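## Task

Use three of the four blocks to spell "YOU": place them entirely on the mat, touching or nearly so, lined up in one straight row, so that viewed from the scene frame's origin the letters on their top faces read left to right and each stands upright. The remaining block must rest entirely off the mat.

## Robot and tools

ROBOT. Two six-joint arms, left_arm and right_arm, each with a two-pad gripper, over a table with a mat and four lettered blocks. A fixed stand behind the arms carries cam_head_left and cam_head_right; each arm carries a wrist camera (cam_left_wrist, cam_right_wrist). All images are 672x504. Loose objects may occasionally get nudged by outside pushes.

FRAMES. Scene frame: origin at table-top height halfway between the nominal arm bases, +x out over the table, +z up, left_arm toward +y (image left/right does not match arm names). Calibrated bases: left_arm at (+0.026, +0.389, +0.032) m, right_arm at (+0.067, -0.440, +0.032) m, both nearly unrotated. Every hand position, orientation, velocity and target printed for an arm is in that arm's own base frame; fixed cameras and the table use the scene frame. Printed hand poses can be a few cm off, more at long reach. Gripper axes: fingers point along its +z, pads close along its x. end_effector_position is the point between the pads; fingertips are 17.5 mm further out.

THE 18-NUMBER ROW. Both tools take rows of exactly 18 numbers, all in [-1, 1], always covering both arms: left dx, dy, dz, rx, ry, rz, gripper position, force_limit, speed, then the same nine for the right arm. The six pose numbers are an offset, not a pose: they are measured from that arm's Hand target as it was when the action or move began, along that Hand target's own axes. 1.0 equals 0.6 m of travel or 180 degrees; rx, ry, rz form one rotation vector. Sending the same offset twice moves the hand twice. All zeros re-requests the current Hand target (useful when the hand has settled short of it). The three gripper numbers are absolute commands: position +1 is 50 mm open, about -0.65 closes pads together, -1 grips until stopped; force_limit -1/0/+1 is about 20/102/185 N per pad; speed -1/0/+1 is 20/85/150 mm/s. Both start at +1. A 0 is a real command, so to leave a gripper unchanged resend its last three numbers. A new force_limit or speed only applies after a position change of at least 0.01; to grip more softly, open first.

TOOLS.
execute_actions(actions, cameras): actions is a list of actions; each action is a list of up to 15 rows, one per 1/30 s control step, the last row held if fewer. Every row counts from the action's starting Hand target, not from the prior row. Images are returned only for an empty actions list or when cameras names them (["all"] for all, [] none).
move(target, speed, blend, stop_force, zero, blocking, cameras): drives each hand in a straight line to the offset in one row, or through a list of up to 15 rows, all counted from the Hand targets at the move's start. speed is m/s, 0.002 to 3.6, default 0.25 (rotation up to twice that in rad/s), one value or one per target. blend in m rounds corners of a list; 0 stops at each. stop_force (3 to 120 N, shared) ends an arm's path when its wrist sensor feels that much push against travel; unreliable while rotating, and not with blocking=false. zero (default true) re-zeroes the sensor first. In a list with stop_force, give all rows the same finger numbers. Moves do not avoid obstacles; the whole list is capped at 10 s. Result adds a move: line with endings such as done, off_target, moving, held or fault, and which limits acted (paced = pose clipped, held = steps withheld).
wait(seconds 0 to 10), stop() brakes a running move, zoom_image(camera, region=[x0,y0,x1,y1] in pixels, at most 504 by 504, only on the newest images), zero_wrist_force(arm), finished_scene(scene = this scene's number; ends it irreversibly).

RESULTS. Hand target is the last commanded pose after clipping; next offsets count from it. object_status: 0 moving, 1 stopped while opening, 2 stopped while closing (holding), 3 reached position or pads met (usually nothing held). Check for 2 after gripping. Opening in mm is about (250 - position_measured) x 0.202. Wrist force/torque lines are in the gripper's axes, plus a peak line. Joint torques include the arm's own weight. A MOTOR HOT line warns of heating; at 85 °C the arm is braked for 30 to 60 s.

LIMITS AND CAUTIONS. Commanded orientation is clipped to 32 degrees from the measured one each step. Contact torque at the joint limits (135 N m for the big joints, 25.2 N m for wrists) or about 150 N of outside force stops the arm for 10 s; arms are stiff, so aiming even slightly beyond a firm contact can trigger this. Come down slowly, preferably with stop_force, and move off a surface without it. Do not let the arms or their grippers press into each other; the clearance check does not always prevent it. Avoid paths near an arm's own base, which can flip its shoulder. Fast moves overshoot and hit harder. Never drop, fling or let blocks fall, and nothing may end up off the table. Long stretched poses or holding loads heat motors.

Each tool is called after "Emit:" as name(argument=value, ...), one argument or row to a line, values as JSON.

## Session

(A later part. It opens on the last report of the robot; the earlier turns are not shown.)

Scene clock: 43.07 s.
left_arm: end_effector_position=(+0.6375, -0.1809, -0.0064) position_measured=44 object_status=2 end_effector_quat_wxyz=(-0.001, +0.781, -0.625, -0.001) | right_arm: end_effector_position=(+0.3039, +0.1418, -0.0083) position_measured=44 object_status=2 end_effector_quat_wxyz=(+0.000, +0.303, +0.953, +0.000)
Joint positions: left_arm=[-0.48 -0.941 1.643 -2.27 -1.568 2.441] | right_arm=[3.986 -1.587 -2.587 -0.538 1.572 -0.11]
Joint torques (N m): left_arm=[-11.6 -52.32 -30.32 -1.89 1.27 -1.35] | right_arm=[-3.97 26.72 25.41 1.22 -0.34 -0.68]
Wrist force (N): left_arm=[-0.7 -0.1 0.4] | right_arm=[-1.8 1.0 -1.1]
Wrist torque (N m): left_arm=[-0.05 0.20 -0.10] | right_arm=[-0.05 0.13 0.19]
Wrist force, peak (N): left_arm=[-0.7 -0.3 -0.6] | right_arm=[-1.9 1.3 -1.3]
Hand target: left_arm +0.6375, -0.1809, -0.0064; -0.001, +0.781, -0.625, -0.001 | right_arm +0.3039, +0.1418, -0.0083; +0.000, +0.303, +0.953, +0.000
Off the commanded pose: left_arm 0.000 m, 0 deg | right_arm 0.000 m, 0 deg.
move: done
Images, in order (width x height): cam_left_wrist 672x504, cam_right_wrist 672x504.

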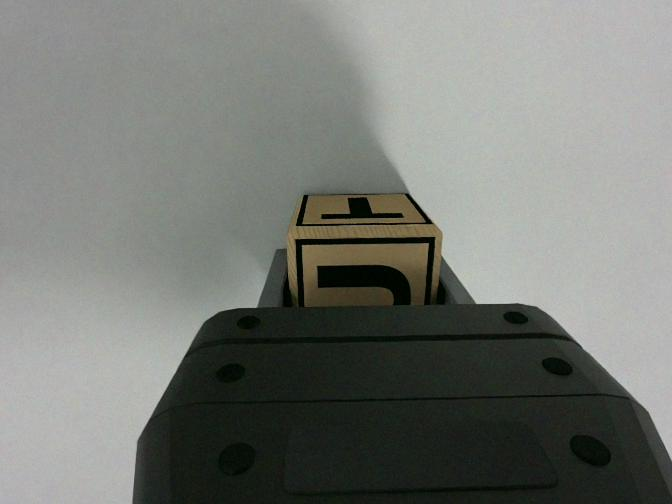

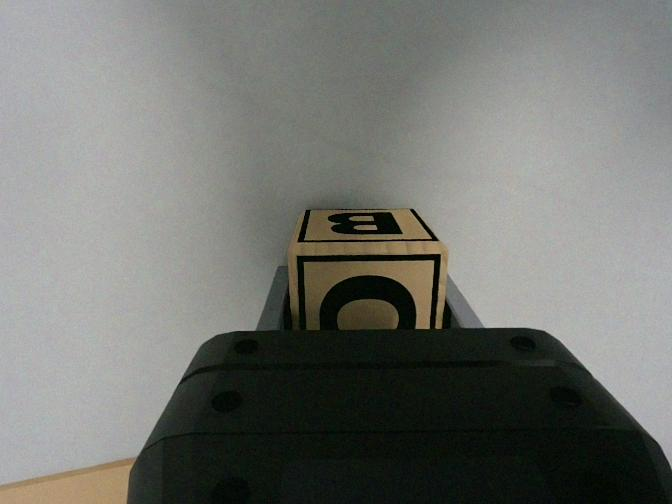

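Emit:
move(
  target=[
    [0, 0, -0.1667, 0, 0, 0, -1, -0.7, -0.6, 0, 0, -0.1667, 0, 0, 0, -1, -0.7, -0.6],
    [0.153, 0.2215, -0.2907, 0, 0, 0.671, -1, -0.7, -0.6, -0.0357, 0.286, -0.1667, 0, 0, -0.0944, -1, -0.7, -0.6],
  ],
  speed=0.2,
  blend=0.02,
  cameras=["all"],
)

Scene clock: 51.50 s.
left_arm: end_effector_position=(+0.5279, -0.3002, +0.1676) position_measured=44 object_status=2 end_effector_quat_wxyz=(+0.000, +0.158, +0.987, +0.002) | right_arm: end_effector_position=(+0.4206, +0.2693, +0.0919) position_measured=44 object_status=2 end_effector_quat_wxyz=(+0.000, +0.159, +0.987, +0.001)
Joint positions: left_arm=[-0.739 -1.266 1.634 -1.936 -1.568 4.29] | right_arm=[3.981 -1.724 -2.049 -0.938 1.572 -0.412]
Joint torques (N m): left_arm=[-11.21 -45.35 -34.55 -1.47 -1.4 1.7] | right_arm=[-6.99 13.64 34.76 1.22 0.68 -2.49]
Wrist force (N): left_arm=[-0.7 0.0 0.7] | right_arm=[-2.1 1.2 -0.2]
Wrist torque (N m): left_arm=[-0.03 0.18 -0.23] | right_arm=[-0.04 0.22 0.22]
Wrist force, peak (N): left_arm=[-0.6 -0.1 2.4] | right_arm=[-1.9 1.0 1.8]
Hand target: left_arm +0.5280, -0.3002, +0.1676; +0.000, +0.158, +0.987, +0.002 | right_arm +0.4206, +0.2694, +0.0919; +0.000, +0.159, +0.987, +0.001
Off the commanded pose: left_arm 0.000 m, 0 deg | right_arm 0.000 m, 0 deg.
move: done

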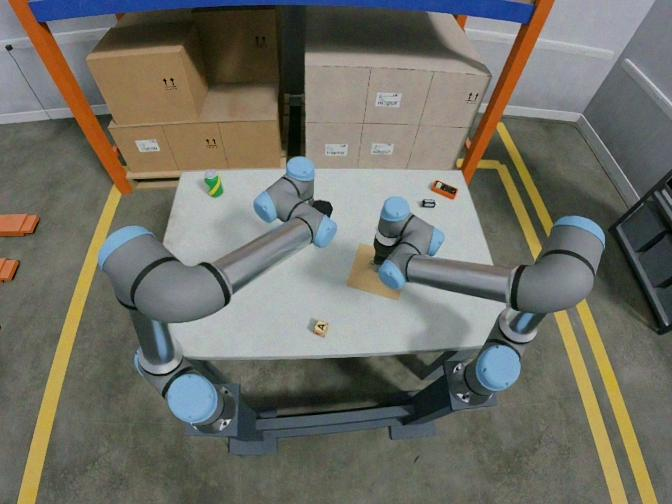

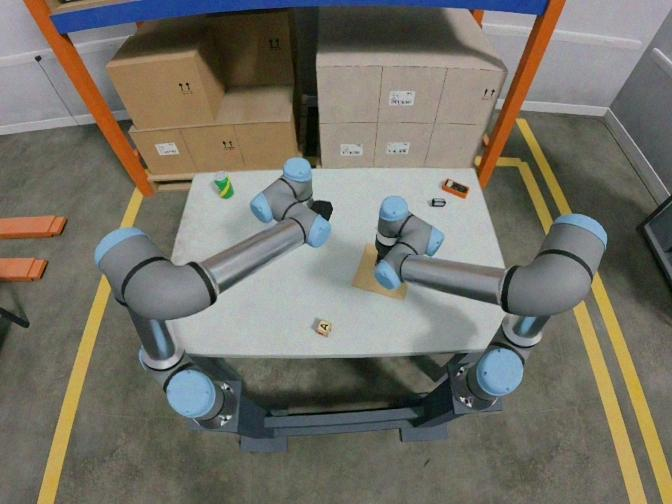

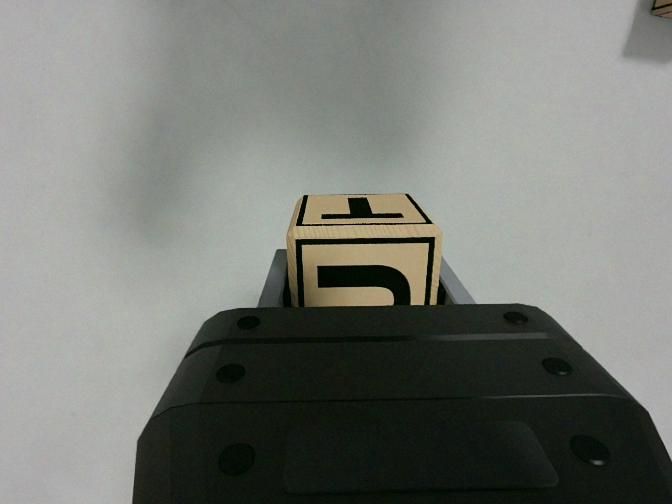

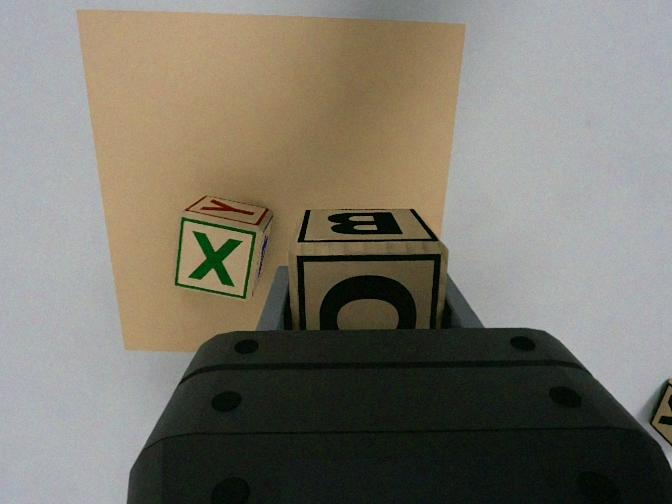

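Emit:
move(
  target=[0, 0, 0, 0, 0, 0, -1, -0.7, -0.6, 0, 0, 0.1498, 0, 0, 0.011, -1, -0.7, -0.6],
  speed=0.12,
)

Emit:
move(
  target=[0, 0, 0, 0, 0, 0, -1, -0.7, -0.6, 0, 0, 0.0175, 0, 0, 0, -1, -0.7, -0.6],
  speed=0.003,
  stop_force=4,
)

Scene clock: 53.97 s.
left_arm: end_effector_position=(+0.5280, -0.3002, +0.1676) position_measured=44 object_status=2 end_effector_quat_wxyz=(+0.000, +0.158, +0.987, +0.002) | right_arm: end_effector_position=(+0.4206, +0.2695, +0.0020) position_measured=44 object_status=2 end_effector_quat_wxyz=(+0.000, +0.176, +0.984, +0.001)
Joint positions: left_arm=[-0.739 -1.266 1.634 -1.936 -1.568 4.29] | right_arm=[3.981 -1.893 -2.138 -0.681 1.572 -0.377]
Joint torques (N m): left_arm=[-11.14 -44.85 -35.3 -1.6 -1.31 1.97] | right_arm=[-4.92 16.61 8.3 4.64 -0.87 2.24]
Wrist force (N): left_arm=[-0.5 -0.1 0.7] | right_arm=[-1.9 1.3 -0.2]
Wrist torque (N m): left_arm=[-0.03 0.15 -0.23] | right_arm=[-0.02 0.19 0.09]
Wrist force, peak (N): left_arm=[-0.5 0.0 0.8] | right_arm=[-2.2 1.4 -2.0]
Hand target: left_arm +0.5280, -0.3002, +0.1676; +0.000, +0.158, +0.987, +0.002 | right_arm +0.4206, +0.2694, +0.0020; +0.000, +0.176, +0.984, +0.001
Off the commanded pose: left_arm 0.000 m, 0 deg | right_arm 0.000 m, 0 deg.
move: done

Scene clock: 57.13 s.
left_arm: end_effector_position=(+0.5280, -0.3002, +0.1676) position_measured=44 object_status=2 end_effector_quat_wxyz=(+0.000, +0.158, +0.987, +0.002) | right_arm: end_effector_position=(+0.4206, +0.2694, -0.0039) position_measured=44 object_status=2 end_effector_quat_wxyz=(+0.000, +0.176, +0.984, +0.000)
Joint positions: left_arm=[-0.739 -1.266 1.634 -1.936 -1.568 4.29] | right_arm=[3.981 -1.906 -2.142 -0.664 1.572 -0.377]
Joint torques (N m): left_arm=[-10.61 -43.97 -33.97 -1.44 -1.46 1.92] | right_arm=[-5.27 40.77 23.89 0.84 -1.09 2.28]
Wrist force (N): left_arm=[-0.6 -0.1 0.5] | right_arm=[-1.6 1.0 -6.6]
Wrist torque (N m): left_arm=[-0.04 0.16 -0.23] | right_arm=[0.02 0.19 0.08]
Wrist force, peak (N): left_arm=[-0.5 0.1 0.9] | right_arm=[-0.4 0.2 -11.9]
Hand target: left_arm +0.5280, -0.3002, +0.1676; +0.000, +0.158, +0.987, +0.002 | right_arm +0.4206, +0.2695, -0.0039; +0.000, +0.176, +0.984, +0.001 (not the last commanded pose)
Off the commanded pose: left_arm 0.000 m, 0 deg | right_arm 0.005 m, 0 deg.
move: contact (right_arm)

Emit:
move(
  target=[
    [0, 0, 0, 0, 0, 0, -1, -0.7, -0.6, 0, 0, 0, 0, 0, 0, 1, -0.7, -0.6],
    [0, 0, 0, 0, 0, 0, -1, -0.7, -0.6, 0, 0, -0.2, 0, 0, 0, 1, -0.7, -0.6],
  ],
  speed=0.12,
  cameras=["cam_right_wrist"],
)

Scene clock: 59.57 s.
left_arm: end_effector_position=(+0.5280, -0.3002, +0.1676) position_measured=44 object_status=2 end_effector_quat_wxyz=(+0.000, +0.158, +0.987, +0.002) | right_arm: end_effector_position=(+0.4206, +0.2693, +0.1161) position_measured=3 object_status=3 end_effector_quat_wxyz=(+0.000, +0.176, +0.984, +0.001)
Joint positions: left_arm=[-0.739 -1.266 1.634 -1.936 -1.568 4.29] | right_arm=[3.981 -1.689 -2.016 -1.007 1.572 -0.377]
Joint torques (N m): left_arm=[-9.96 -44.09 -34.07 -1.57 -1.42 1.95] | right_arm=[6.04 39.35 35.44 1.39 -0.15 1.88]
Wrist force (N): left_arm=[-0.3 0.0 0.6] | right_arm=[-1.9 1.3 -0.8]
Wrist torque (N m): left_arm=[-0.02 0.11 -0.22] | right_arm=[-0.02 0.20 0.11]
Wrist force, peak (N): left_arm=[-0.8 0.1 0.8] | right_arm=[-1.4 0.9 -6.6]
Hand target: left_arm +0.5280, -0.3002, +0.1676; +0.000, +0.158, +0.987, +0.002 | right_arm +0.4206, +0.2693, +0.1161; +0.000, +0.176, +0.984, +0.001
Off the commanded pose: left_arm 0.000 m, 0 deg | right_arm 0.000 m, 0 deg.
move: done
Images, in order (width x height): cam_right_wrist 672x504.

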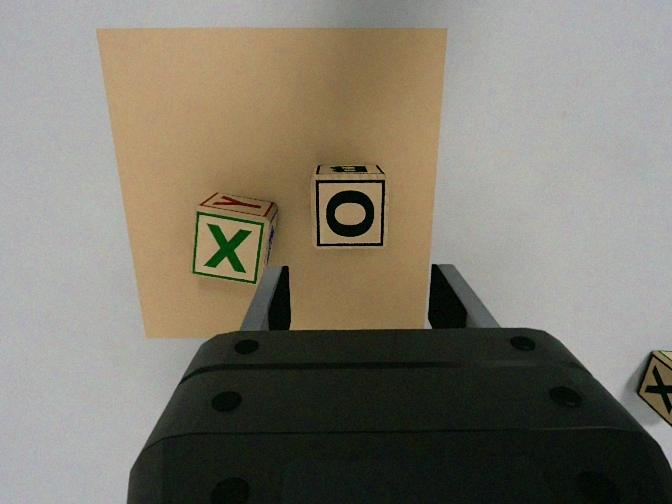

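Emit:
zoom_image(
  camera="cam_right_wrist",
  region=[180, 150, 420, 310],
)

Scaled by 2.100 from the camera's 672x504 image, which has a finer 960x720 frame.

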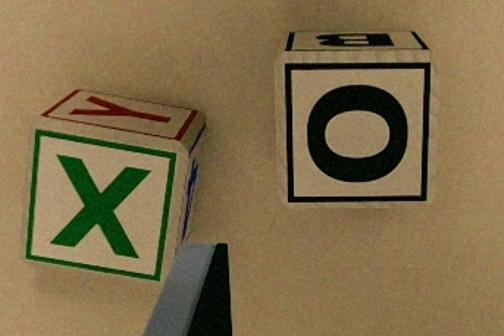

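Emit:
move(
  target=[0, 0, 0, 0, 0, 0, -1, -0.7, -0.6, -0.0943, -0.0697, 0.0733, -0.1941, -0.0153, 0.0484, 1, -0.7, -0.6],
  speed=0.15,
  cameras=["all"],
)

Scene clock: 66.30 s.
left_arm: end_effector_position=(+0.5280, -0.3002, +0.1676) position_measured=44 object_status=2 end_effector_quat_wxyz=(+0.000, +0.158, +0.987, +0.002) | right_arm: end_effector_position=(+0.4592, +0.2105, +0.0721) position_measured=3 object_status=3 end_effector_quat_wxyz=(+0.076, +0.241, +0.923, +0.291)
Joint positions: left_arm=[-0.739 -1.266 1.634 -1.936 -1.568 4.29] | right_arm=[3.692 -1.804 -2.407 0.048 1.855 -0.428]
Joint torques (N m): left_arm=[-9.2 -42.3 -34.11 -1.64 -1.45 1.78] | right_arm=[-6.78 10.61 3.63 5.36 2.44 2.37]
Wrist force (N): left_arm=[-0.5 -0.1 0.6] | right_arm=[-2.8 2.6 -0.4]
Wrist torque (N m): left_arm=[-0.03 0.15 -0.23] | right_arm=[-0.15 0.27 0.21]
Wrist force, peak (N): left_arm=[-0.6 -0.1 0.8] | right_arm=[-3.0 2.8 -0.4]
Hand target: left_arm +0.5280, -0.3002, +0.1676; +0.000, +0.158, +0.987, +0.002 | right_arm +0.4592, +0.2105, +0.0721; +0.076, +0.241, +0.923, +0.291
Off the commanded pose: left_arm 0.000 m, 0 deg | right_arm 0.000 m, 0 deg.
move: done

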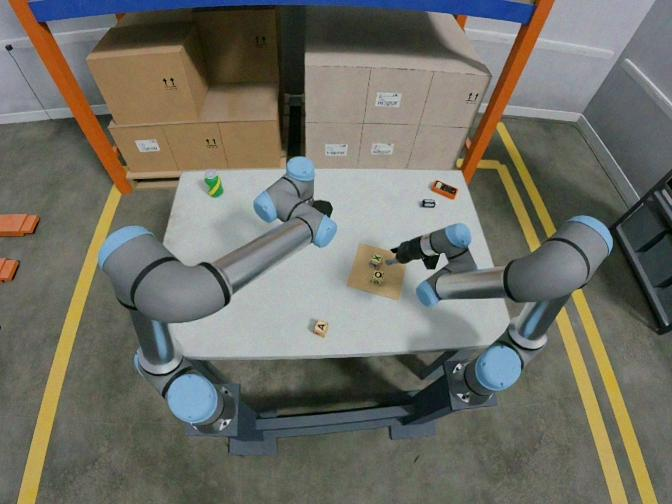

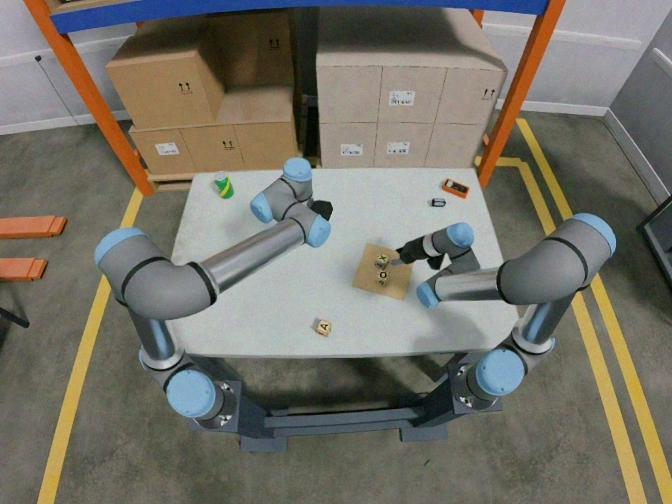

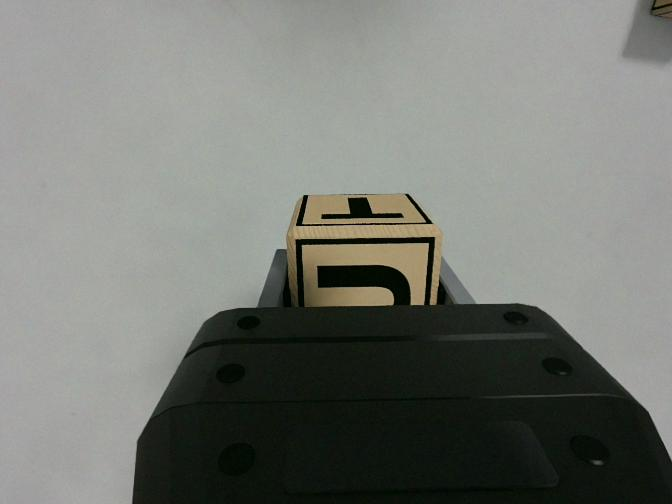

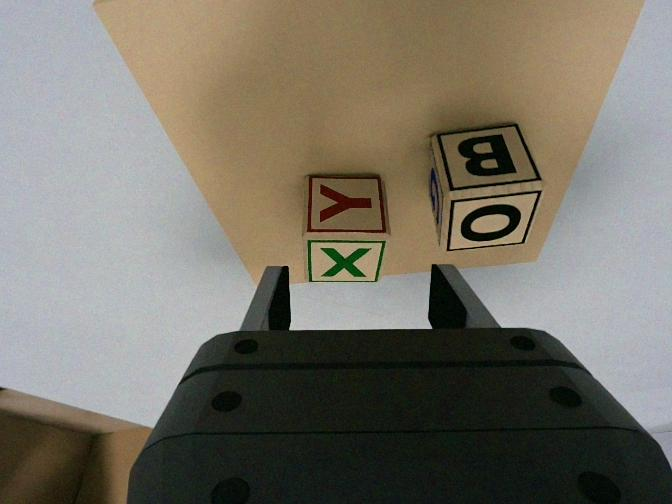

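Emit:
move(
  target=[0, 0, 0, 0, 0, 0, -1, -0.7, -0.6, -0.0042, 0, 0.15, 0, 0, 0, 1, -0.7, -0.6],
  speed=0.08,
  cameras=["cam_right_wrist"],
)

Scene clock: 68.43 s.
left_arm: end_effector_position=(+0.5280, -0.3002, +0.1676) position_measured=44 object_status=2 end_effector_quat_wxyz=(+0.000, +0.158, +0.987, +0.002) | right_arm: end_effector_position=(+0.4866, +0.2544, -0.0016) position_measured=3 object_status=3 end_effector_quat_wxyz=(+0.076, +0.241, +0.923, +0.291)
Joint positions: left_arm=[-0.739 -1.266 1.634 -1.936 -1.568 4.29] | right_arm=[3.747 -2.088 -2.322 0.261 1.826 -0.379]
Joint torques (N m): left_arm=[-9.18 -41.73 -33.78 -1.5 -1.4 1.84] | right_arm=[7.33 18.5 22.44 5.08 -1.05 2.35]
Wrist force (N): left_arm=[-0.4 0.2 0.7] | right_arm=[-2.8 2.5 -0.7]
Wrist torque (N m): left_arm=[0.01 0.14 -0.22] | right_arm=[-0.19 0.24 0.21]
Wrist force, peak (N): left_arm=[-0.8 0.0 0.7] | right_arm=[-3.2 2.6 -1.5]
Hand target: left_arm +0.5280, -0.3002, +0.1676; +0.000, +0.158, +0.987, +0.002 | right_arm +0.4866, +0.2544, -0.0016; +0.076, +0.241, +0.923, +0.291
Off the commanded pose: left_arm 0.000 m, 0 deg | right_arm 0.000 m, 0 deg.
move: done
Images, in order (width x height): cam_right_wrist 672x504.

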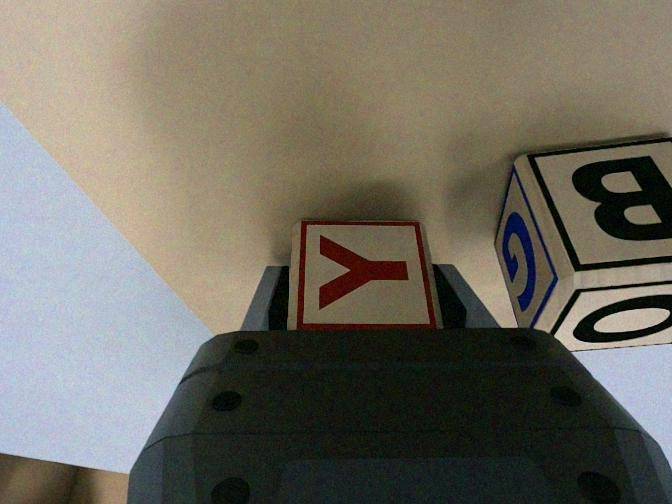

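Emit:
move(
  target=[0, 0, 0, 0, 0, 0, -1, -0.7, -0.6, 0, 0, 0, 0, 0, 0, -1, -0.6, -0.6],
  cameras=["cam_right_wrist"],
)

Scene clock: 69.10 s.
left_arm: end_effector_position=(+0.5280, -0.3002, +0.1676) position_measured=44 object_status=2 end_effector_quat_wxyz=(+0.000, +0.158, +0.987, +0.002) | right_arm: end_effector_position=(+0.4866, +0.2544, -0.0016) position_measured=45 object_status=2 end_effector_quat_wxyz=(+0.076, +0.241, +0.923, +0.291)
Joint positions: left_arm=[-0.739 -1.266 1.634 -1.936 -1.568 4.29] | right_arm=[3.747 -2.089 -2.322 0.261 1.826 -0.379]
Joint torques (N m): left_arm=[-8.57 -41.97 -34.55 -1.46 -1.42 1.88] | right_arm=[7.13 18.13 21.08 4.95 0.02 2.04]
Wrist force (N): left_arm=[-0.3 0.0 0.7] | right_arm=[-2.7 2.4 -0.4]
Wrist torque (N m): left_arm=[-0.02 0.12 -0.22] | right_arm=[-0.19 0.22 0.20]
Wrist force, peak (N): left_arm=[-0.7 0.0 0.7] | right_arm=[-3.0 2.6 -0.8]
Hand target: left_arm +0.5280, -0.3002, +0.1676; +0.000, +0.158, +0.987, +0.002 | right_arm +0.4866, +0.2544, -0.0016; +0.076, +0.241, +0.923, +0.291
Off the commanded pose: left_arm 0.000 m, 0 deg | right_arm 0.000 m, 0 deg.
move: done
Images, in order (width x height): cam_right_wrist 672x504.

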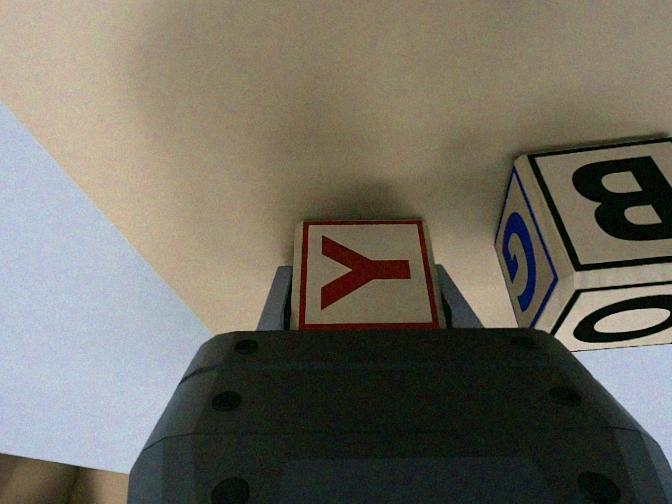

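Emit:
move(
  target=[
    [0.359, 0.4087, -0.1373, 0, 0, 0, -1, -0.7, -0.6, 0, 0.0956, -0.1365, 0, 0, 0, -1, -0.6, -0.6],
    [0.359, 0.4087, -0.1373, 0, 0, 0, -1, -0.7, -0.6, 0.1217, 0.1022, -0.0538, 0.4988, -0.0097, -0.0547, -1, -0.6, -0.6],
  ],
  speed=0.25,
  blend=0.02,
  cameras=["all"],
)

Scene clock: 76.03 s.
left_arm: end_effector_position=(+0.3997, -0.0004, +0.2512) position_measured=44 object_status=2 end_effector_quat_wxyz=(+0.000, +0.158, +0.987, +0.002) | right_arm: end_effector_position=(+0.4385, +0.3177, +0.0601) position_measured=45 object_status=2 end_effector_quat_wxyz=(-0.081, +0.156, +0.873, -0.454)
Joint positions: left_arm=[-0.343 -1.832 1.993 -1.729 -1.567 4.686] | right_arm=[4.116 -2.366 -1.226 -2.066 1.373 -0.141]
Joint torques (N m): left_arm=[9.64 -21.77 -35.53 -1.4 -1.47 1.93] | right_arm=[6.84 36.41 32.52 -1.79 0.76 2.19]
Wrist force (N): left_arm=[-0.9 0.1 0.3] | right_arm=[-0.9 -0.9 1.9]
Wrist torque (N m): left_arm=[-0.02 0.21 -0.24] | right_arm=[0.15 -0.07 -0.10]
Wrist force, peak (N): left_arm=[-2.1 -2.2 0.9] | right_arm=[-2.9 2.7 -0.2]
Hand target: left_arm +0.3997, -0.0004, +0.2512; +0.000, +0.158, +0.987, +0.002 | right_arm +0.4385, +0.3177, +0.0601; -0.081, +0.156, +0.873, -0.454
Off the commanded pose: left_arm 0.000 m, 0 deg | right_arm 0.000 m, 0 deg.
move: done

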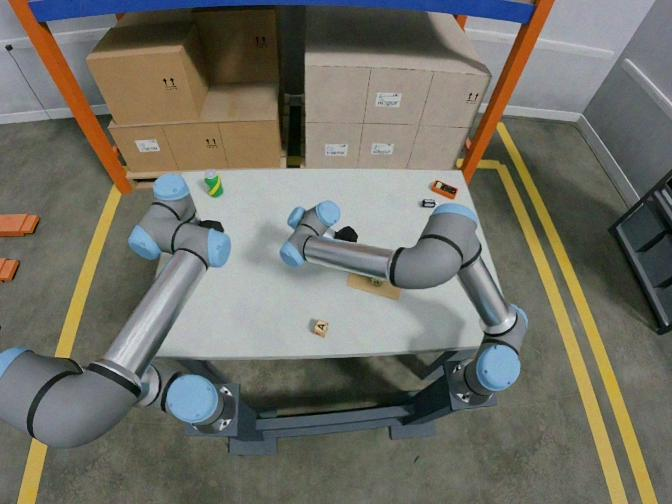

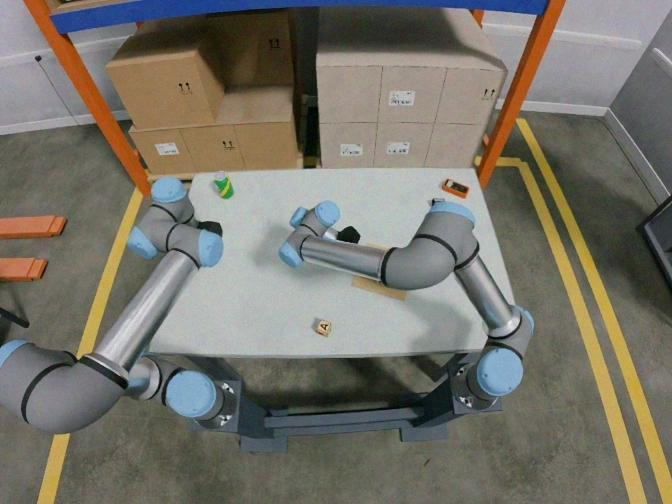

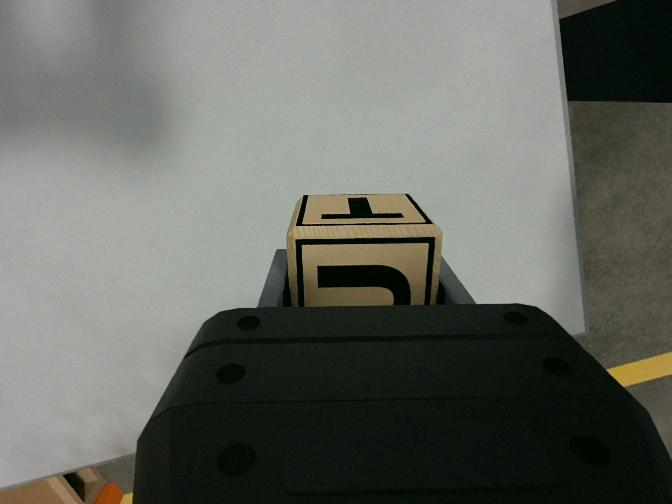

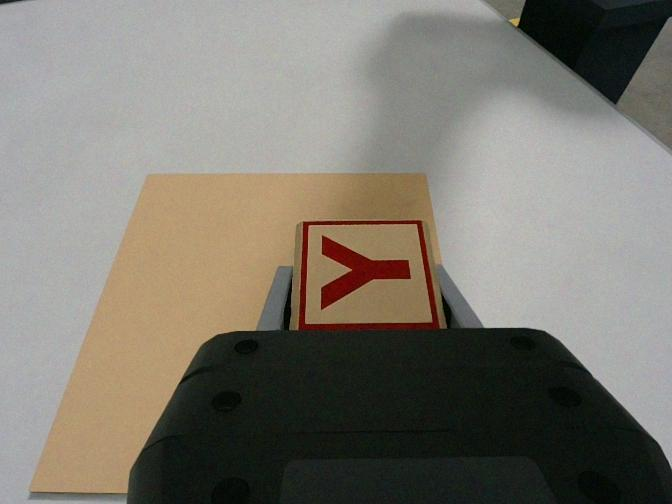

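Emit:
move(
  target=[0, 0, 0, 0, 0, 0, -1, -0.7, -0.6, 0, 0.0737, 0.0516, 0, 0, 0, -1, -0.6, -0.6],
  speed=0.1,
)

Emit:
move(
  target=[0, 0, 0, 0, 0, 0, -1, -0.7, -0.6, 0, 0.0123, 0.0086, 0, 0, 0, -1, -0.6, -0.6],
  speed=0.003,
  stop_force=4,
)

Scene clock: 77.47 s.
left_arm: end_effector_position=(+0.3997, -0.0004, +0.2512) position_measured=44 object_status=2 end_effector_quat_wxyz=(+0.000, +0.158, +0.987, +0.002) | right_arm: end_effector_position=(+0.4385, +0.3178, +0.0062) position_measured=45 object_status=2 end_effector_quat_wxyz=(-0.081, +0.156, +0.873, -0.454)
Joint positions: left_arm=[-0.343 -1.832 1.993 -1.729 -1.567 4.686] | right_arm=[4.116 -2.43 -1.259 -1.968 1.373 -0.141]
Joint torques (N m): left_arm=[10.01 -20.92 -35.89 -1.36 -1.38 1.92] | right_arm=[4.21 37.35 9.88 1.47 -0.11 1.03]
Wrist force (N): left_arm=[-1.1 0.1 0.4] | right_arm=[-0.8 -1.0 2.0]
Wrist torque (N m): left_arm=[-0.02 0.25 -0.23] | right_arm=[0.12 -0.08 -0.09]
Wrist force, peak (N): left_arm=[-1.3 0.4 0.2] | right_arm=[-1.0 -0.1 2.7]
Hand target: left_arm +0.3997, -0.0004, +0.2512; +0.000, +0.158, +0.987, +0.002 | right_arm +0.4385, +0.3178, +0.0061; -0.081, +0.156, +0.873, -0.454
Off the commanded pose: left_arm 0.000 m, 0 deg | right_arm 0.000 m, 0 deg.
move: done

Scene clock: 81.17 s.
left_arm: end_effector_position=(+0.3997, -0.0004, +0.2512) position_measured=44 object_status=2 end_effector_quat_wxyz=(+0.000, +0.158, +0.987, +0.002) | right_arm: end_effector_position=(+0.4385, +0.3178, -0.0029) position_measured=45 object_status=2 end_effector_quat_wxyz=(-0.081, +0.156, +0.873, -0.454)
Joint positions: left_arm=[-0.343 -1.832 1.993 -1.729 -1.567 4.686] | right_arm=[4.116 -2.442 -1.263 -1.952 1.373 -0.141]
Joint torques (N m): left_arm=[9.8 -21.98 -35.53 -1.38 -1.29 1.75] | right_arm=[-3.9 38.48 8.84 1.4 0.26 -1.66]
Wrist force (N): left_arm=[-0.9 0.0 0.3] | right_arm=[-0.7 -1.1 2.1]
Wrist torque (N m): left_arm=[-0.03 0.21 -0.24] | right_arm=[0.11 -0.10 -0.09]
Wrist force, peak (N): left_arm=[-1.4 0.0 0.2] | right_arm=[-0.8 -1.2 2.1]
Hand target: left_arm +0.3997, -0.0004, +0.2512; +0.000, +0.158, +0.987, +0.002 | right_arm +0.4385, +0.3178, -0.0029; -0.081, +0.156, +0.873, -0.454
Off the commanded pose: left_arm 0.000 m, 0 deg | right_arm 0.000 m, 0 deg.
move: done

Emit:
move(
  target=[0, 0, 0, 0, 0, 0, -1, -0.7, -0.6, 0, 0.0068, 0.0048, 0, 0, 0, -1, -0.6, -0.6],
  speed=0.003,
  stop_force=4,
  cameras=["cam_right_wrist"],
)

Scene clock: 82.80 s.
left_arm: end_effector_position=(+0.3997, -0.0004, +0.2512) position_measured=44 object_status=2 end_effector_quat_wxyz=(+0.000, +0.158, +0.987, +0.002) | right_arm: end_effector_position=(+0.4385, +0.3178, -0.0051) position_measured=45 object_status=2 end_effector_quat_wxyz=(-0.081, +0.156, +0.873, -0.454)
Joint positions: left_arm=[-0.343 -1.832 1.993 -1.729 -1.567 4.686] | right_arm=[4.116 -2.445 -1.264 -1.948 1.373 -0.141]
Joint torques (N m): left_arm=[10.62 -21.42 -35.29 -1.47 -1.31 1.79] | right_arm=[-3.79 54 11.83 -1.3 0.82 -1.53]
Wrist force (N): left_arm=[-1.0 0.2 0.4] | right_arm=[-0.7 -6.9 -2.7]
Wrist torque (N m): left_arm=[-0.01 0.22 -0.23] | right_arm=[-0.05 -0.10 -0.09]
Wrist force, peak (N): left_arm=[-1.2 0.1 0.4] | right_arm=[-0.6 -7.3 -2.9]
Hand target: left_arm +0.3997, -0.0004, +0.2512; +0.000, +0.158, +0.987, +0.002 | right_arm +0.4385, +0.3178, -0.0050; -0.081, +0.156, +0.873, -0.454 (not the last commanded pose)
Off the commanded pose: left_arm 0.000 m, 0 deg | right_arm 0.003 m, 0 deg.
move: contact (right_arm)
Images, in order (width x height): cam_right_wrist 672x504.

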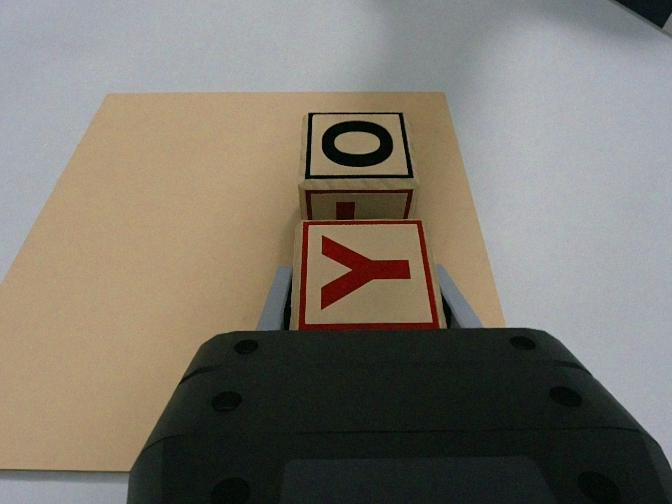

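Emit:
zoom_image(
  camera="cam_right_wrist",
  region=[270, 90, 470, 340],
)

Scaled by 2.016 from the camera's 672x504 image, which has a finer 960x720 frame.

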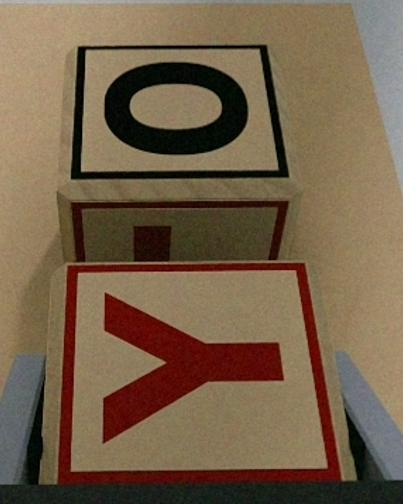

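Emit:
move(
  target=[
    [0, 0, 0, 0, 0, 0, -1, -0.7, -0.6, 0, 0, 0, 0, 0, 0, 1, -0.6, -0.6],
    [0, 0, 0, 0, 0, 0, -1, -0.7, -0.6, 0, 0, -0.1333, 0, 0, 0, 1, -0.6, -0.6],
    [0, 0, 0, 0, 0, 0, -1, -0.7, -0.6, 0, -0.2008, -0.0765, -0.3056, 0, 0, 1, -0.6, -0.6],
  ],
  speed=0.15,
  blend=[0, 0.02, 0],
  cameras=["all"],
)

Scene clock: 94.00 s.
left_arm: end_effector_position=(+0.3997, -0.0004, +0.2512) position_measured=44 object_status=2 end_effector_quat_wxyz=(+0.000, +0.158, +0.987, +0.002) | right_arm: end_effector_position=(+0.4275, +0.2881, +0.1200) position_measured=3 object_status=3 end_effector_quat_wxyz=(+0.000, +0.176, +0.984, +0.001)
Joint positions: left_arm=[-0.343 -1.832 1.993 -1.729 -1.567 4.686] | right_arm=[3.996 -1.72 -1.969 -1.023 1.571 -0.362]
Joint torques (N m): left_arm=[10.32 -22.07 -35.32 -1.33 -1.26 1.73] | right_arm=[-6.82 41.49 12.92 4.35 1.9 -2.28]
Wrist force (N): left_arm=[-1.1 0.1 0.5] | right_arm=[-1.7 1.1 -0.5]
Wrist torque (N m): left_arm=[-0.02 0.24 -0.23] | right_arm=[-0.04 0.17 0.19]
Wrist force, peak (N): left_arm=[-1.4 0.2 0.2] | right_arm=[-0.7 -6.9 -2.5]
Hand target: left_arm +0.3997, -0.0004, +0.2512; +0.000, +0.158, +0.987, +0.002 | right_arm +0.4275, +0.2881, +0.1200; +0.000, +0.176, +0.984, +0.001
Off the commanded pose: left_arm 0.000 m, 0 deg | right_arm 0.000 m, 0 deg.
move: done

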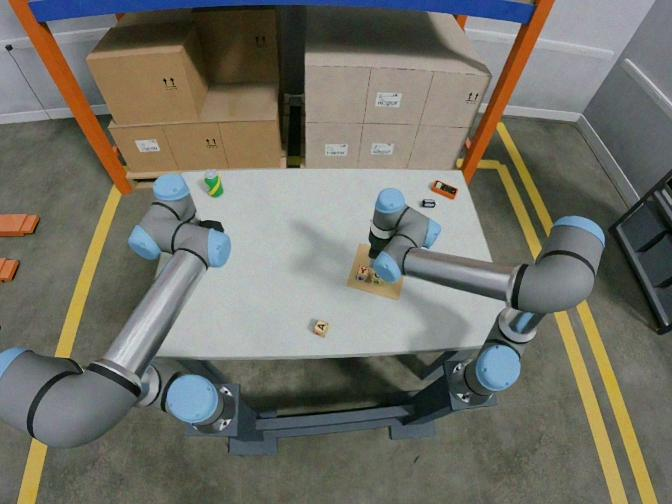

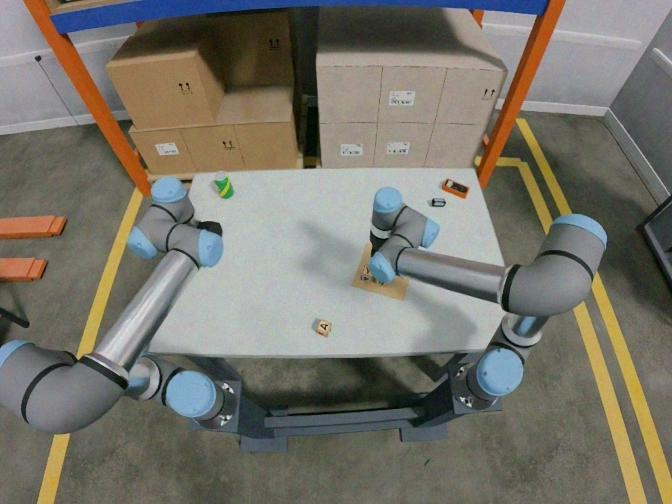

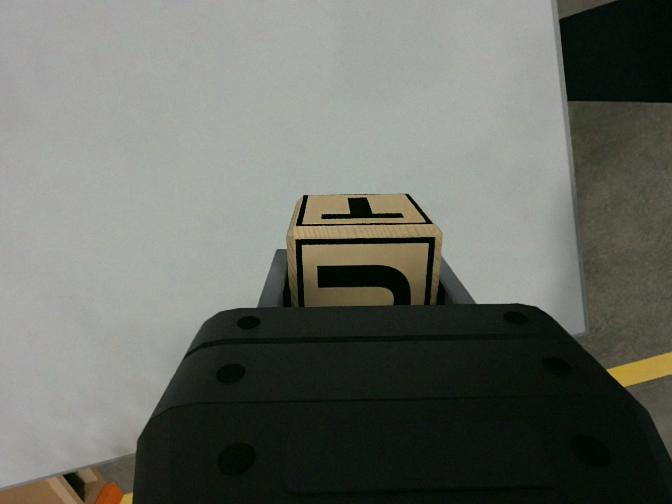

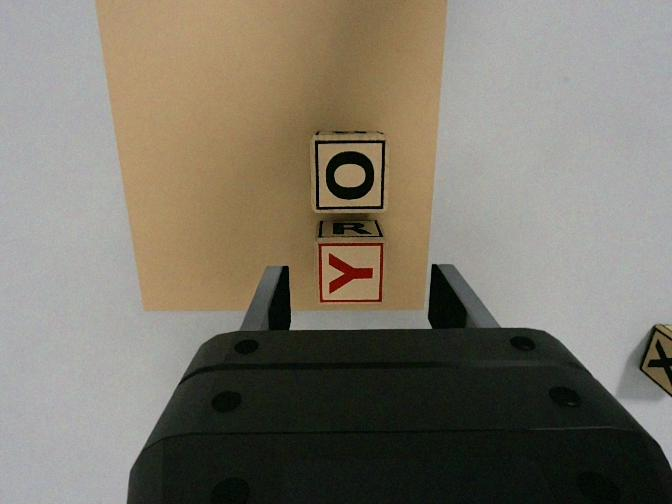

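Emit:
move(
  target=[
    [0, 0, 0, 0, 0, 0, -1, -0.7, -0.6, 0.001, 0.06, 0.1, 0, 0, 0, 1, -0.6, -0.6],
    [0, 0, 0, 0, 0, 0, -1, -0.7, -0.6, 0.001, 0.06, 0.2065, 0, 0, 0, 1, -0.6, -0.6],
  ],
  speed=0.1,
  blend=[0.01, 0],
  cameras=["cam_right_wrist"],
)

Scene clock: 96.63 s.
left_arm: end_effector_position=(+0.3997, -0.0004, +0.2512) position_measured=44 object_status=2 end_effector_quat_wxyz=(+0.000, +0.158, +0.987, +0.002) | right_arm: end_effector_position=(+0.4395, +0.3223, -0.0038) position_measured=3 object_status=3 end_effector_quat_wxyz=(+0.000, +0.176, +0.984, +0.001)
Joint positions: left_arm=[-0.343 -1.832 1.993 -1.729 -1.567 4.686] | right_arm=[4.021 -1.986 -2.012 -0.713 1.571 -0.337]
Joint torques (N m): left_arm=[10.18 -22.03 -35.21 -1.38 -1.18 1.75] | right_arm=[-3.43 20.67 7.57 4.42 -0.23 -0.23]
Wrist force (N): left_arm=[-1.0 0.1 0.4] | right_arm=[-1.7 1.2 -0.4]
Wrist torque (N m): left_arm=[-0.01 0.23 -0.23] | right_arm=[-0.02 0.15 0.08]
Wrist force, peak (N): left_arm=[-1.2 -0.1 0.5] | right_arm=[-1.8 0.9 -2.2]
Hand target: left_arm +0.3997, -0.0004, +0.2512; +0.000, +0.158, +0.987, +0.002 | right_arm +0.4395, +0.3222, -0.0039; +0.000, +0.176, +0.984, +0.001
Off the commanded pose: left_arm 0.000 m, 0 deg | right_arm 0.000 m, 0 deg.
move: done
Images, in order (width x height): cam_right_wrist 672x504.

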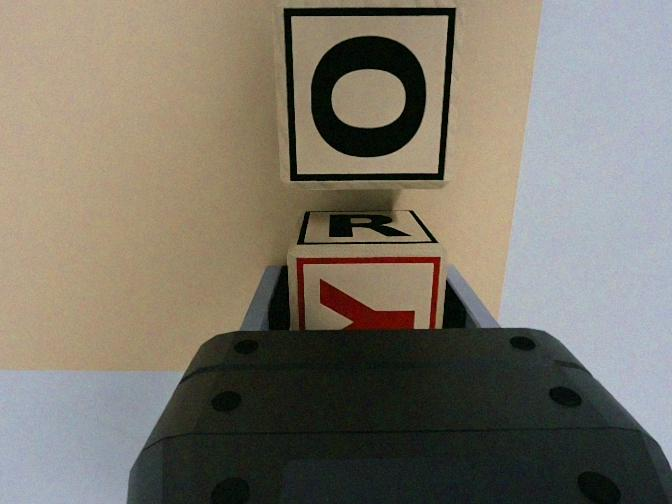

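Emit:
move(
  target=[
    [0, 0, 0, 0, 0, 0, -1, -0.7, -0.6, 0, 0, 0, 0, 0, 0, -1, -0.6, -0.6],
    [0, 0, 0, 0, 0, 0, -1, -0.7, -0.6, 0, 0, -0.01, 0, 0, 0, -1, -0.6, -0.6],
    [0, 0, 0, 0, 0, 0, -1, -0.7, -0.6, 0, -0.0183, -0.01, 0, 0, 0, -1, -0.6, -0.6],
    [0, 0, 0, 0, 0, 0, -1, -0.7, -0.6, 0, -0.0183, -0.001, 0, 0, 0, -1, -0.6, -0.6],
  ],
  speed=0.05,
  cameras=["cam_right_wrist"],
)

Scene clock: 99.13 s.
left_arm: end_effector_position=(+0.3997, -0.0004, +0.2512) position_measured=44 object_status=2 end_effector_quat_wxyz=(+0.000, +0.158, +0.987, +0.002) | right_arm: end_effector_position=(+0.4357, +0.3119, -0.0032) position_measured=45 object_status=2 end_effector_quat_wxyz=(+0.000, +0.176, +0.984, +0.001)
Joint positions: left_arm=[-0.343 -1.832 1.993 -1.729 -1.567 4.686] | right_arm=[4.014 -1.969 -2.038 -0.704 1.571 -0.344]
Joint torques (N m): left_arm=[10.54 -21.09 -35.15 -1.44 -1.25 1.65] | right_arm=[-6.74 21.15 7.9 4.42 0.61 -2.52]
Wrist force (N): left_arm=[-1.0 0.1 0.3] | right_arm=[-1.7 1.1 -0.1]
Wrist torque (N m): left_arm=[-0.01 0.23 -0.24] | right_arm=[-0.04 0.15 0.20]
Wrist force, peak (N): left_arm=[-1.2 0.2 0.5] | right_arm=[-1.9 2.3 -0.6]
Hand target: left_arm +0.3997, -0.0004, +0.2512; +0.000, +0.158, +0.987, +0.002 | right_arm +0.4357, +0.3119, -0.0033; +0.000, +0.176, +0.984, +0.001
Off the commanded pose: left_arm 0.000 m, 0 deg | right_arm 0.000 m, 0 deg.
move: done
Images, in order (width x height): cam_right_wrist 672x504.

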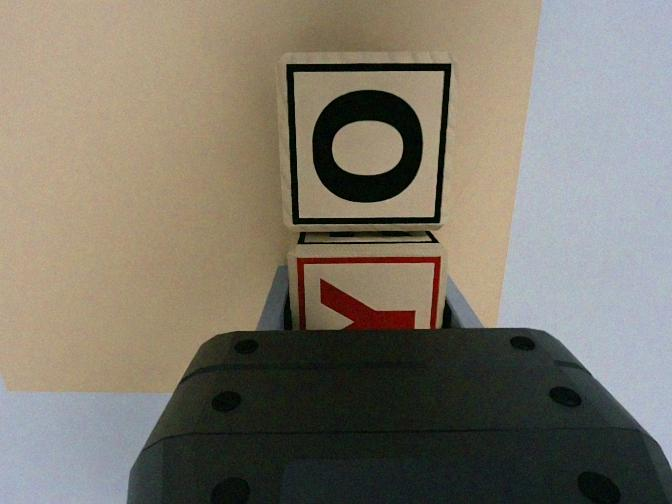

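Emit:
move(
  target=[
    [0, 0, 0, 0, 0, 0, -1, -0.7, -0.6, 0, 0, 0.001, 0, 0, 0, -1, -0.6, -0.6],
    [0, 0, 0, 0, 0, 0, -1, -0.7, -0.6, 0, 0, 0.001, 0, 0, 0, 1, -0.6, -0.6],
    [0, 0, 0, 0, 0, 0, -1, -0.7, -0.6, 0, -0.03, -0.2, 0, 0, 0, 1, -0.6, -0.6],
  ],
  speed=0.1,
  cameras=["cam_right_wrist"],
)

Scene clock: 102.40 s.
left_arm: end_effector_position=(+0.3997, -0.0004, +0.2512) position_measured=44 object_status=2 end_effector_quat_wxyz=(+0.000, +0.158, +0.987, +0.002) | right_arm: end_effector_position=(+0.4294, +0.2949, +0.1167) position_measured=3 object_status=3 end_effector_quat_wxyz=(+0.000, +0.176, +0.984, +0.001)
Joint positions: left_arm=[-0.343 -1.832 1.993 -1.729 -1.567 4.686] | right_arm=[4.002 -1.736 -1.959 -1.016 1.571 -0.356]
Joint torques (N m): left_arm=[9.79 -21.99 -35.14 -1.45 -1.14 1.55] | right_arm=[-6.26 41.15 35.72 1.31 1.22 -2.44]
Wrist force (N): left_arm=[-0.9 0.2 0.3] | right_arm=[-1.7 1.3 -0.7]
Wrist torque (N m): left_arm=[0.00 0.21 -0.23] | right_arm=[-0.01 0.17 0.20]
Wrist force, peak (N): left_arm=[-1.3 0.2 0.3] | right_arm=[-1.8 1.0 -1.7]
Hand target: left_arm +0.3997, -0.0004, +0.2512; +0.000, +0.158, +0.987, +0.002 | right_arm +0.4294, +0.2949, +0.1167; +0.000, +0.176, +0.984, +0.001
Off the commanded pose: left_arm 0.000 m, 0 deg | right_arm 0.000 m, 0 deg.
move: done
Images, in order (width x height): cam_right_wrist 672x504.

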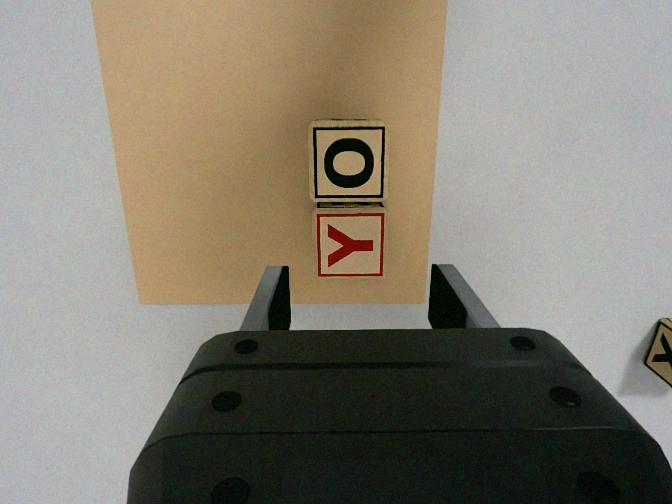

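Emit:
move(
  target=[
    [0, 0, 0, 0, 0, 0, -1, -0.7, -0.6, 0.081, -0.643, -0.222, 0, 0, 0, 1, -0.6, -0.6],
    [-0.5097, -0.9398, 0.1687, 0, 0, 0.0111, -1, -0.7, -0.6, 0.081, -0.643, -0.222, 0, 0, 0, 1, -0.6, -0.6],
  ],
  speed=0.3,
  blend=[0.05, 0],
  cameras=["all"],
)

Scene clock: 108.07 s.
left_arm: end_effector_position=(+0.5145, -0.6311, +0.1475) position_measured=44 object_status=2 end_effector_quat_wxyz=(+0.000, +0.175, +0.985, +0.002) | right_arm: end_effector_position=(+0.2500, -0.0503, +0.2493) position_measured=3 object_status=3 end_effector_quat_wxyz=(+0.000, +0.176, +0.984, +0.001)
Joint positions: left_arm=[-1.052 -0.738 0.844 -1.673 -1.569 4.012] | right_arm=[3.492 -0.87 -2.218 -1.623 1.572 -0.867]
Joint torques (N m): left_arm=[-4.23 -49.01 -34.66 -1.29 -1.52 -0.49] | right_arm=[-5.42 -14.92 39.43 1.32 1.91 -2.22]
Wrist force (N): left_arm=[-0.6 0.0 0.5] | right_arm=[-1.6 1.0 -0.7]
Wrist torque (N m): left_arm=[-0.02 0.16 -0.15] | right_arm=[-0.09 0.14 0.21]
Wrist force, peak (N): left_arm=[-1.7 -2.8 1.3] | right_arm=[-2.0 4.0 0.1]
Hand target: left_arm +0.5146, -0.6311, +0.1475; -0.001, +0.175, +0.985, +0.002 | right_arm +0.2500, -0.0503, +0.2493; +0.000, +0.176, +0.984, +0.001
Off the commanded pose: left_arm 0.000 m, 0 deg | right_arm 0.000 m, 0 deg.
move: done

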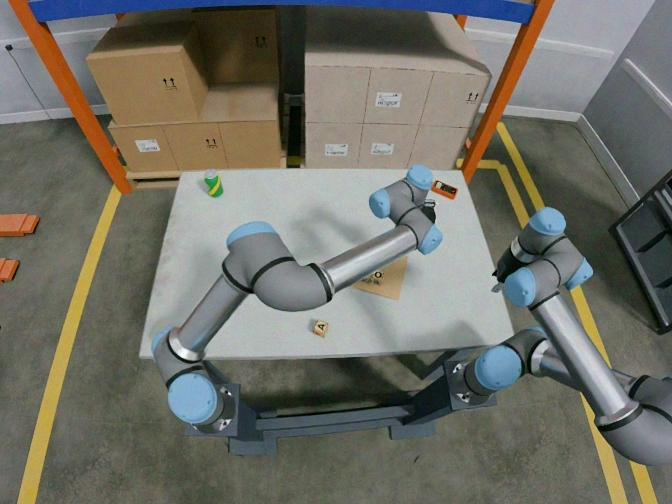

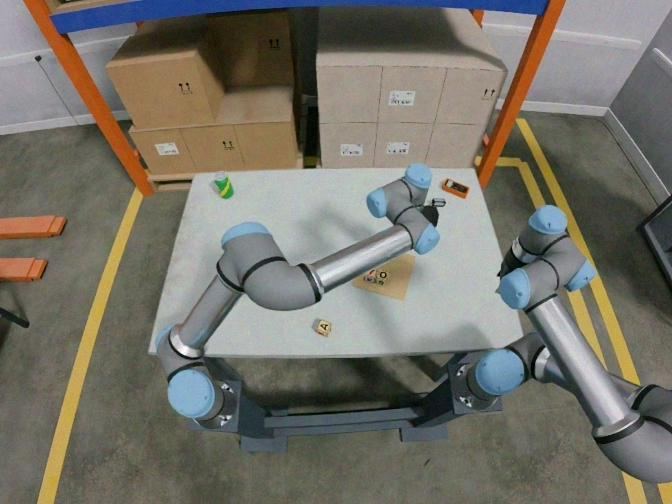

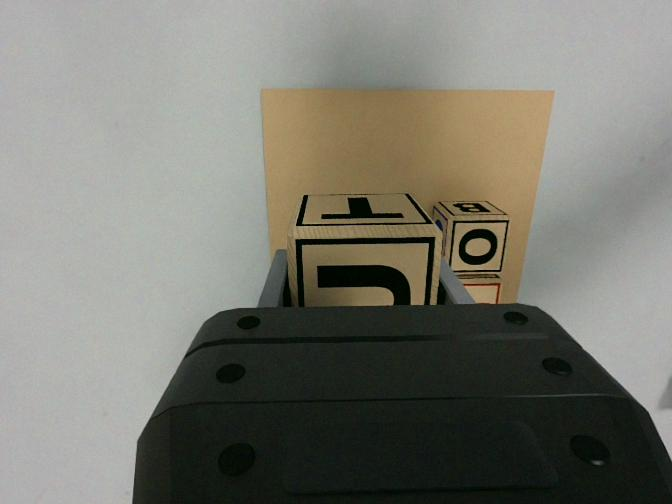

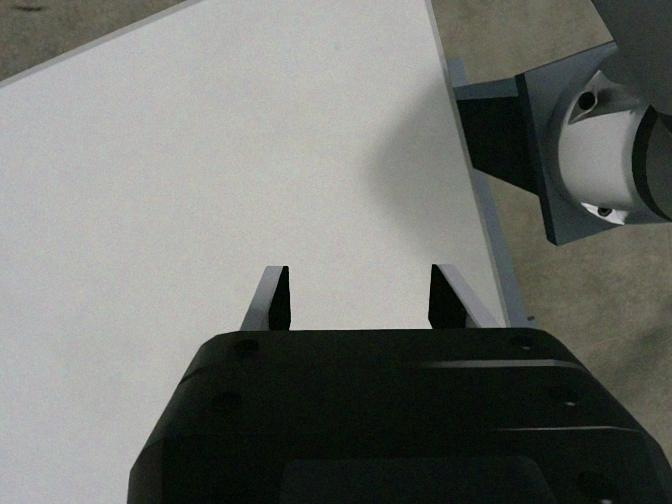

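Emit:
zoom_image(
  camera="cam_left_wrist",
  region=[420, 180, 570, 320],
)

Emit:
zoom_image(
  camera="cam_left_wrist",
  region=[260, 180, 460, 320],
)

Scaled by 3.360 from the camera's 672x504 image, which has a finer 960x720 frame.

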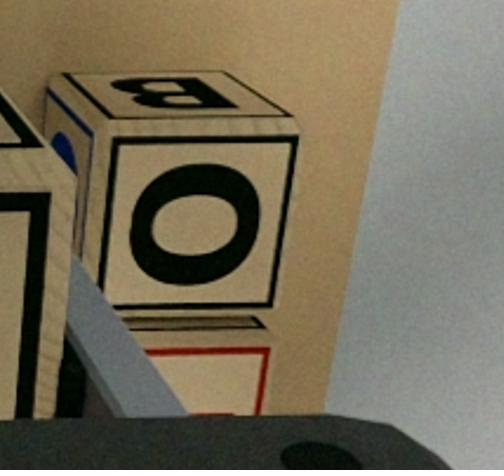

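Scaled by 2.520 from the camera's 672x504 image, which has a finer 960x720 frame.

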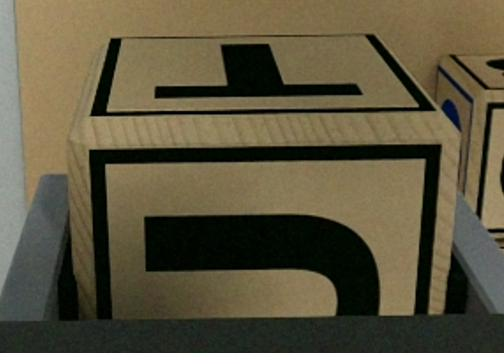

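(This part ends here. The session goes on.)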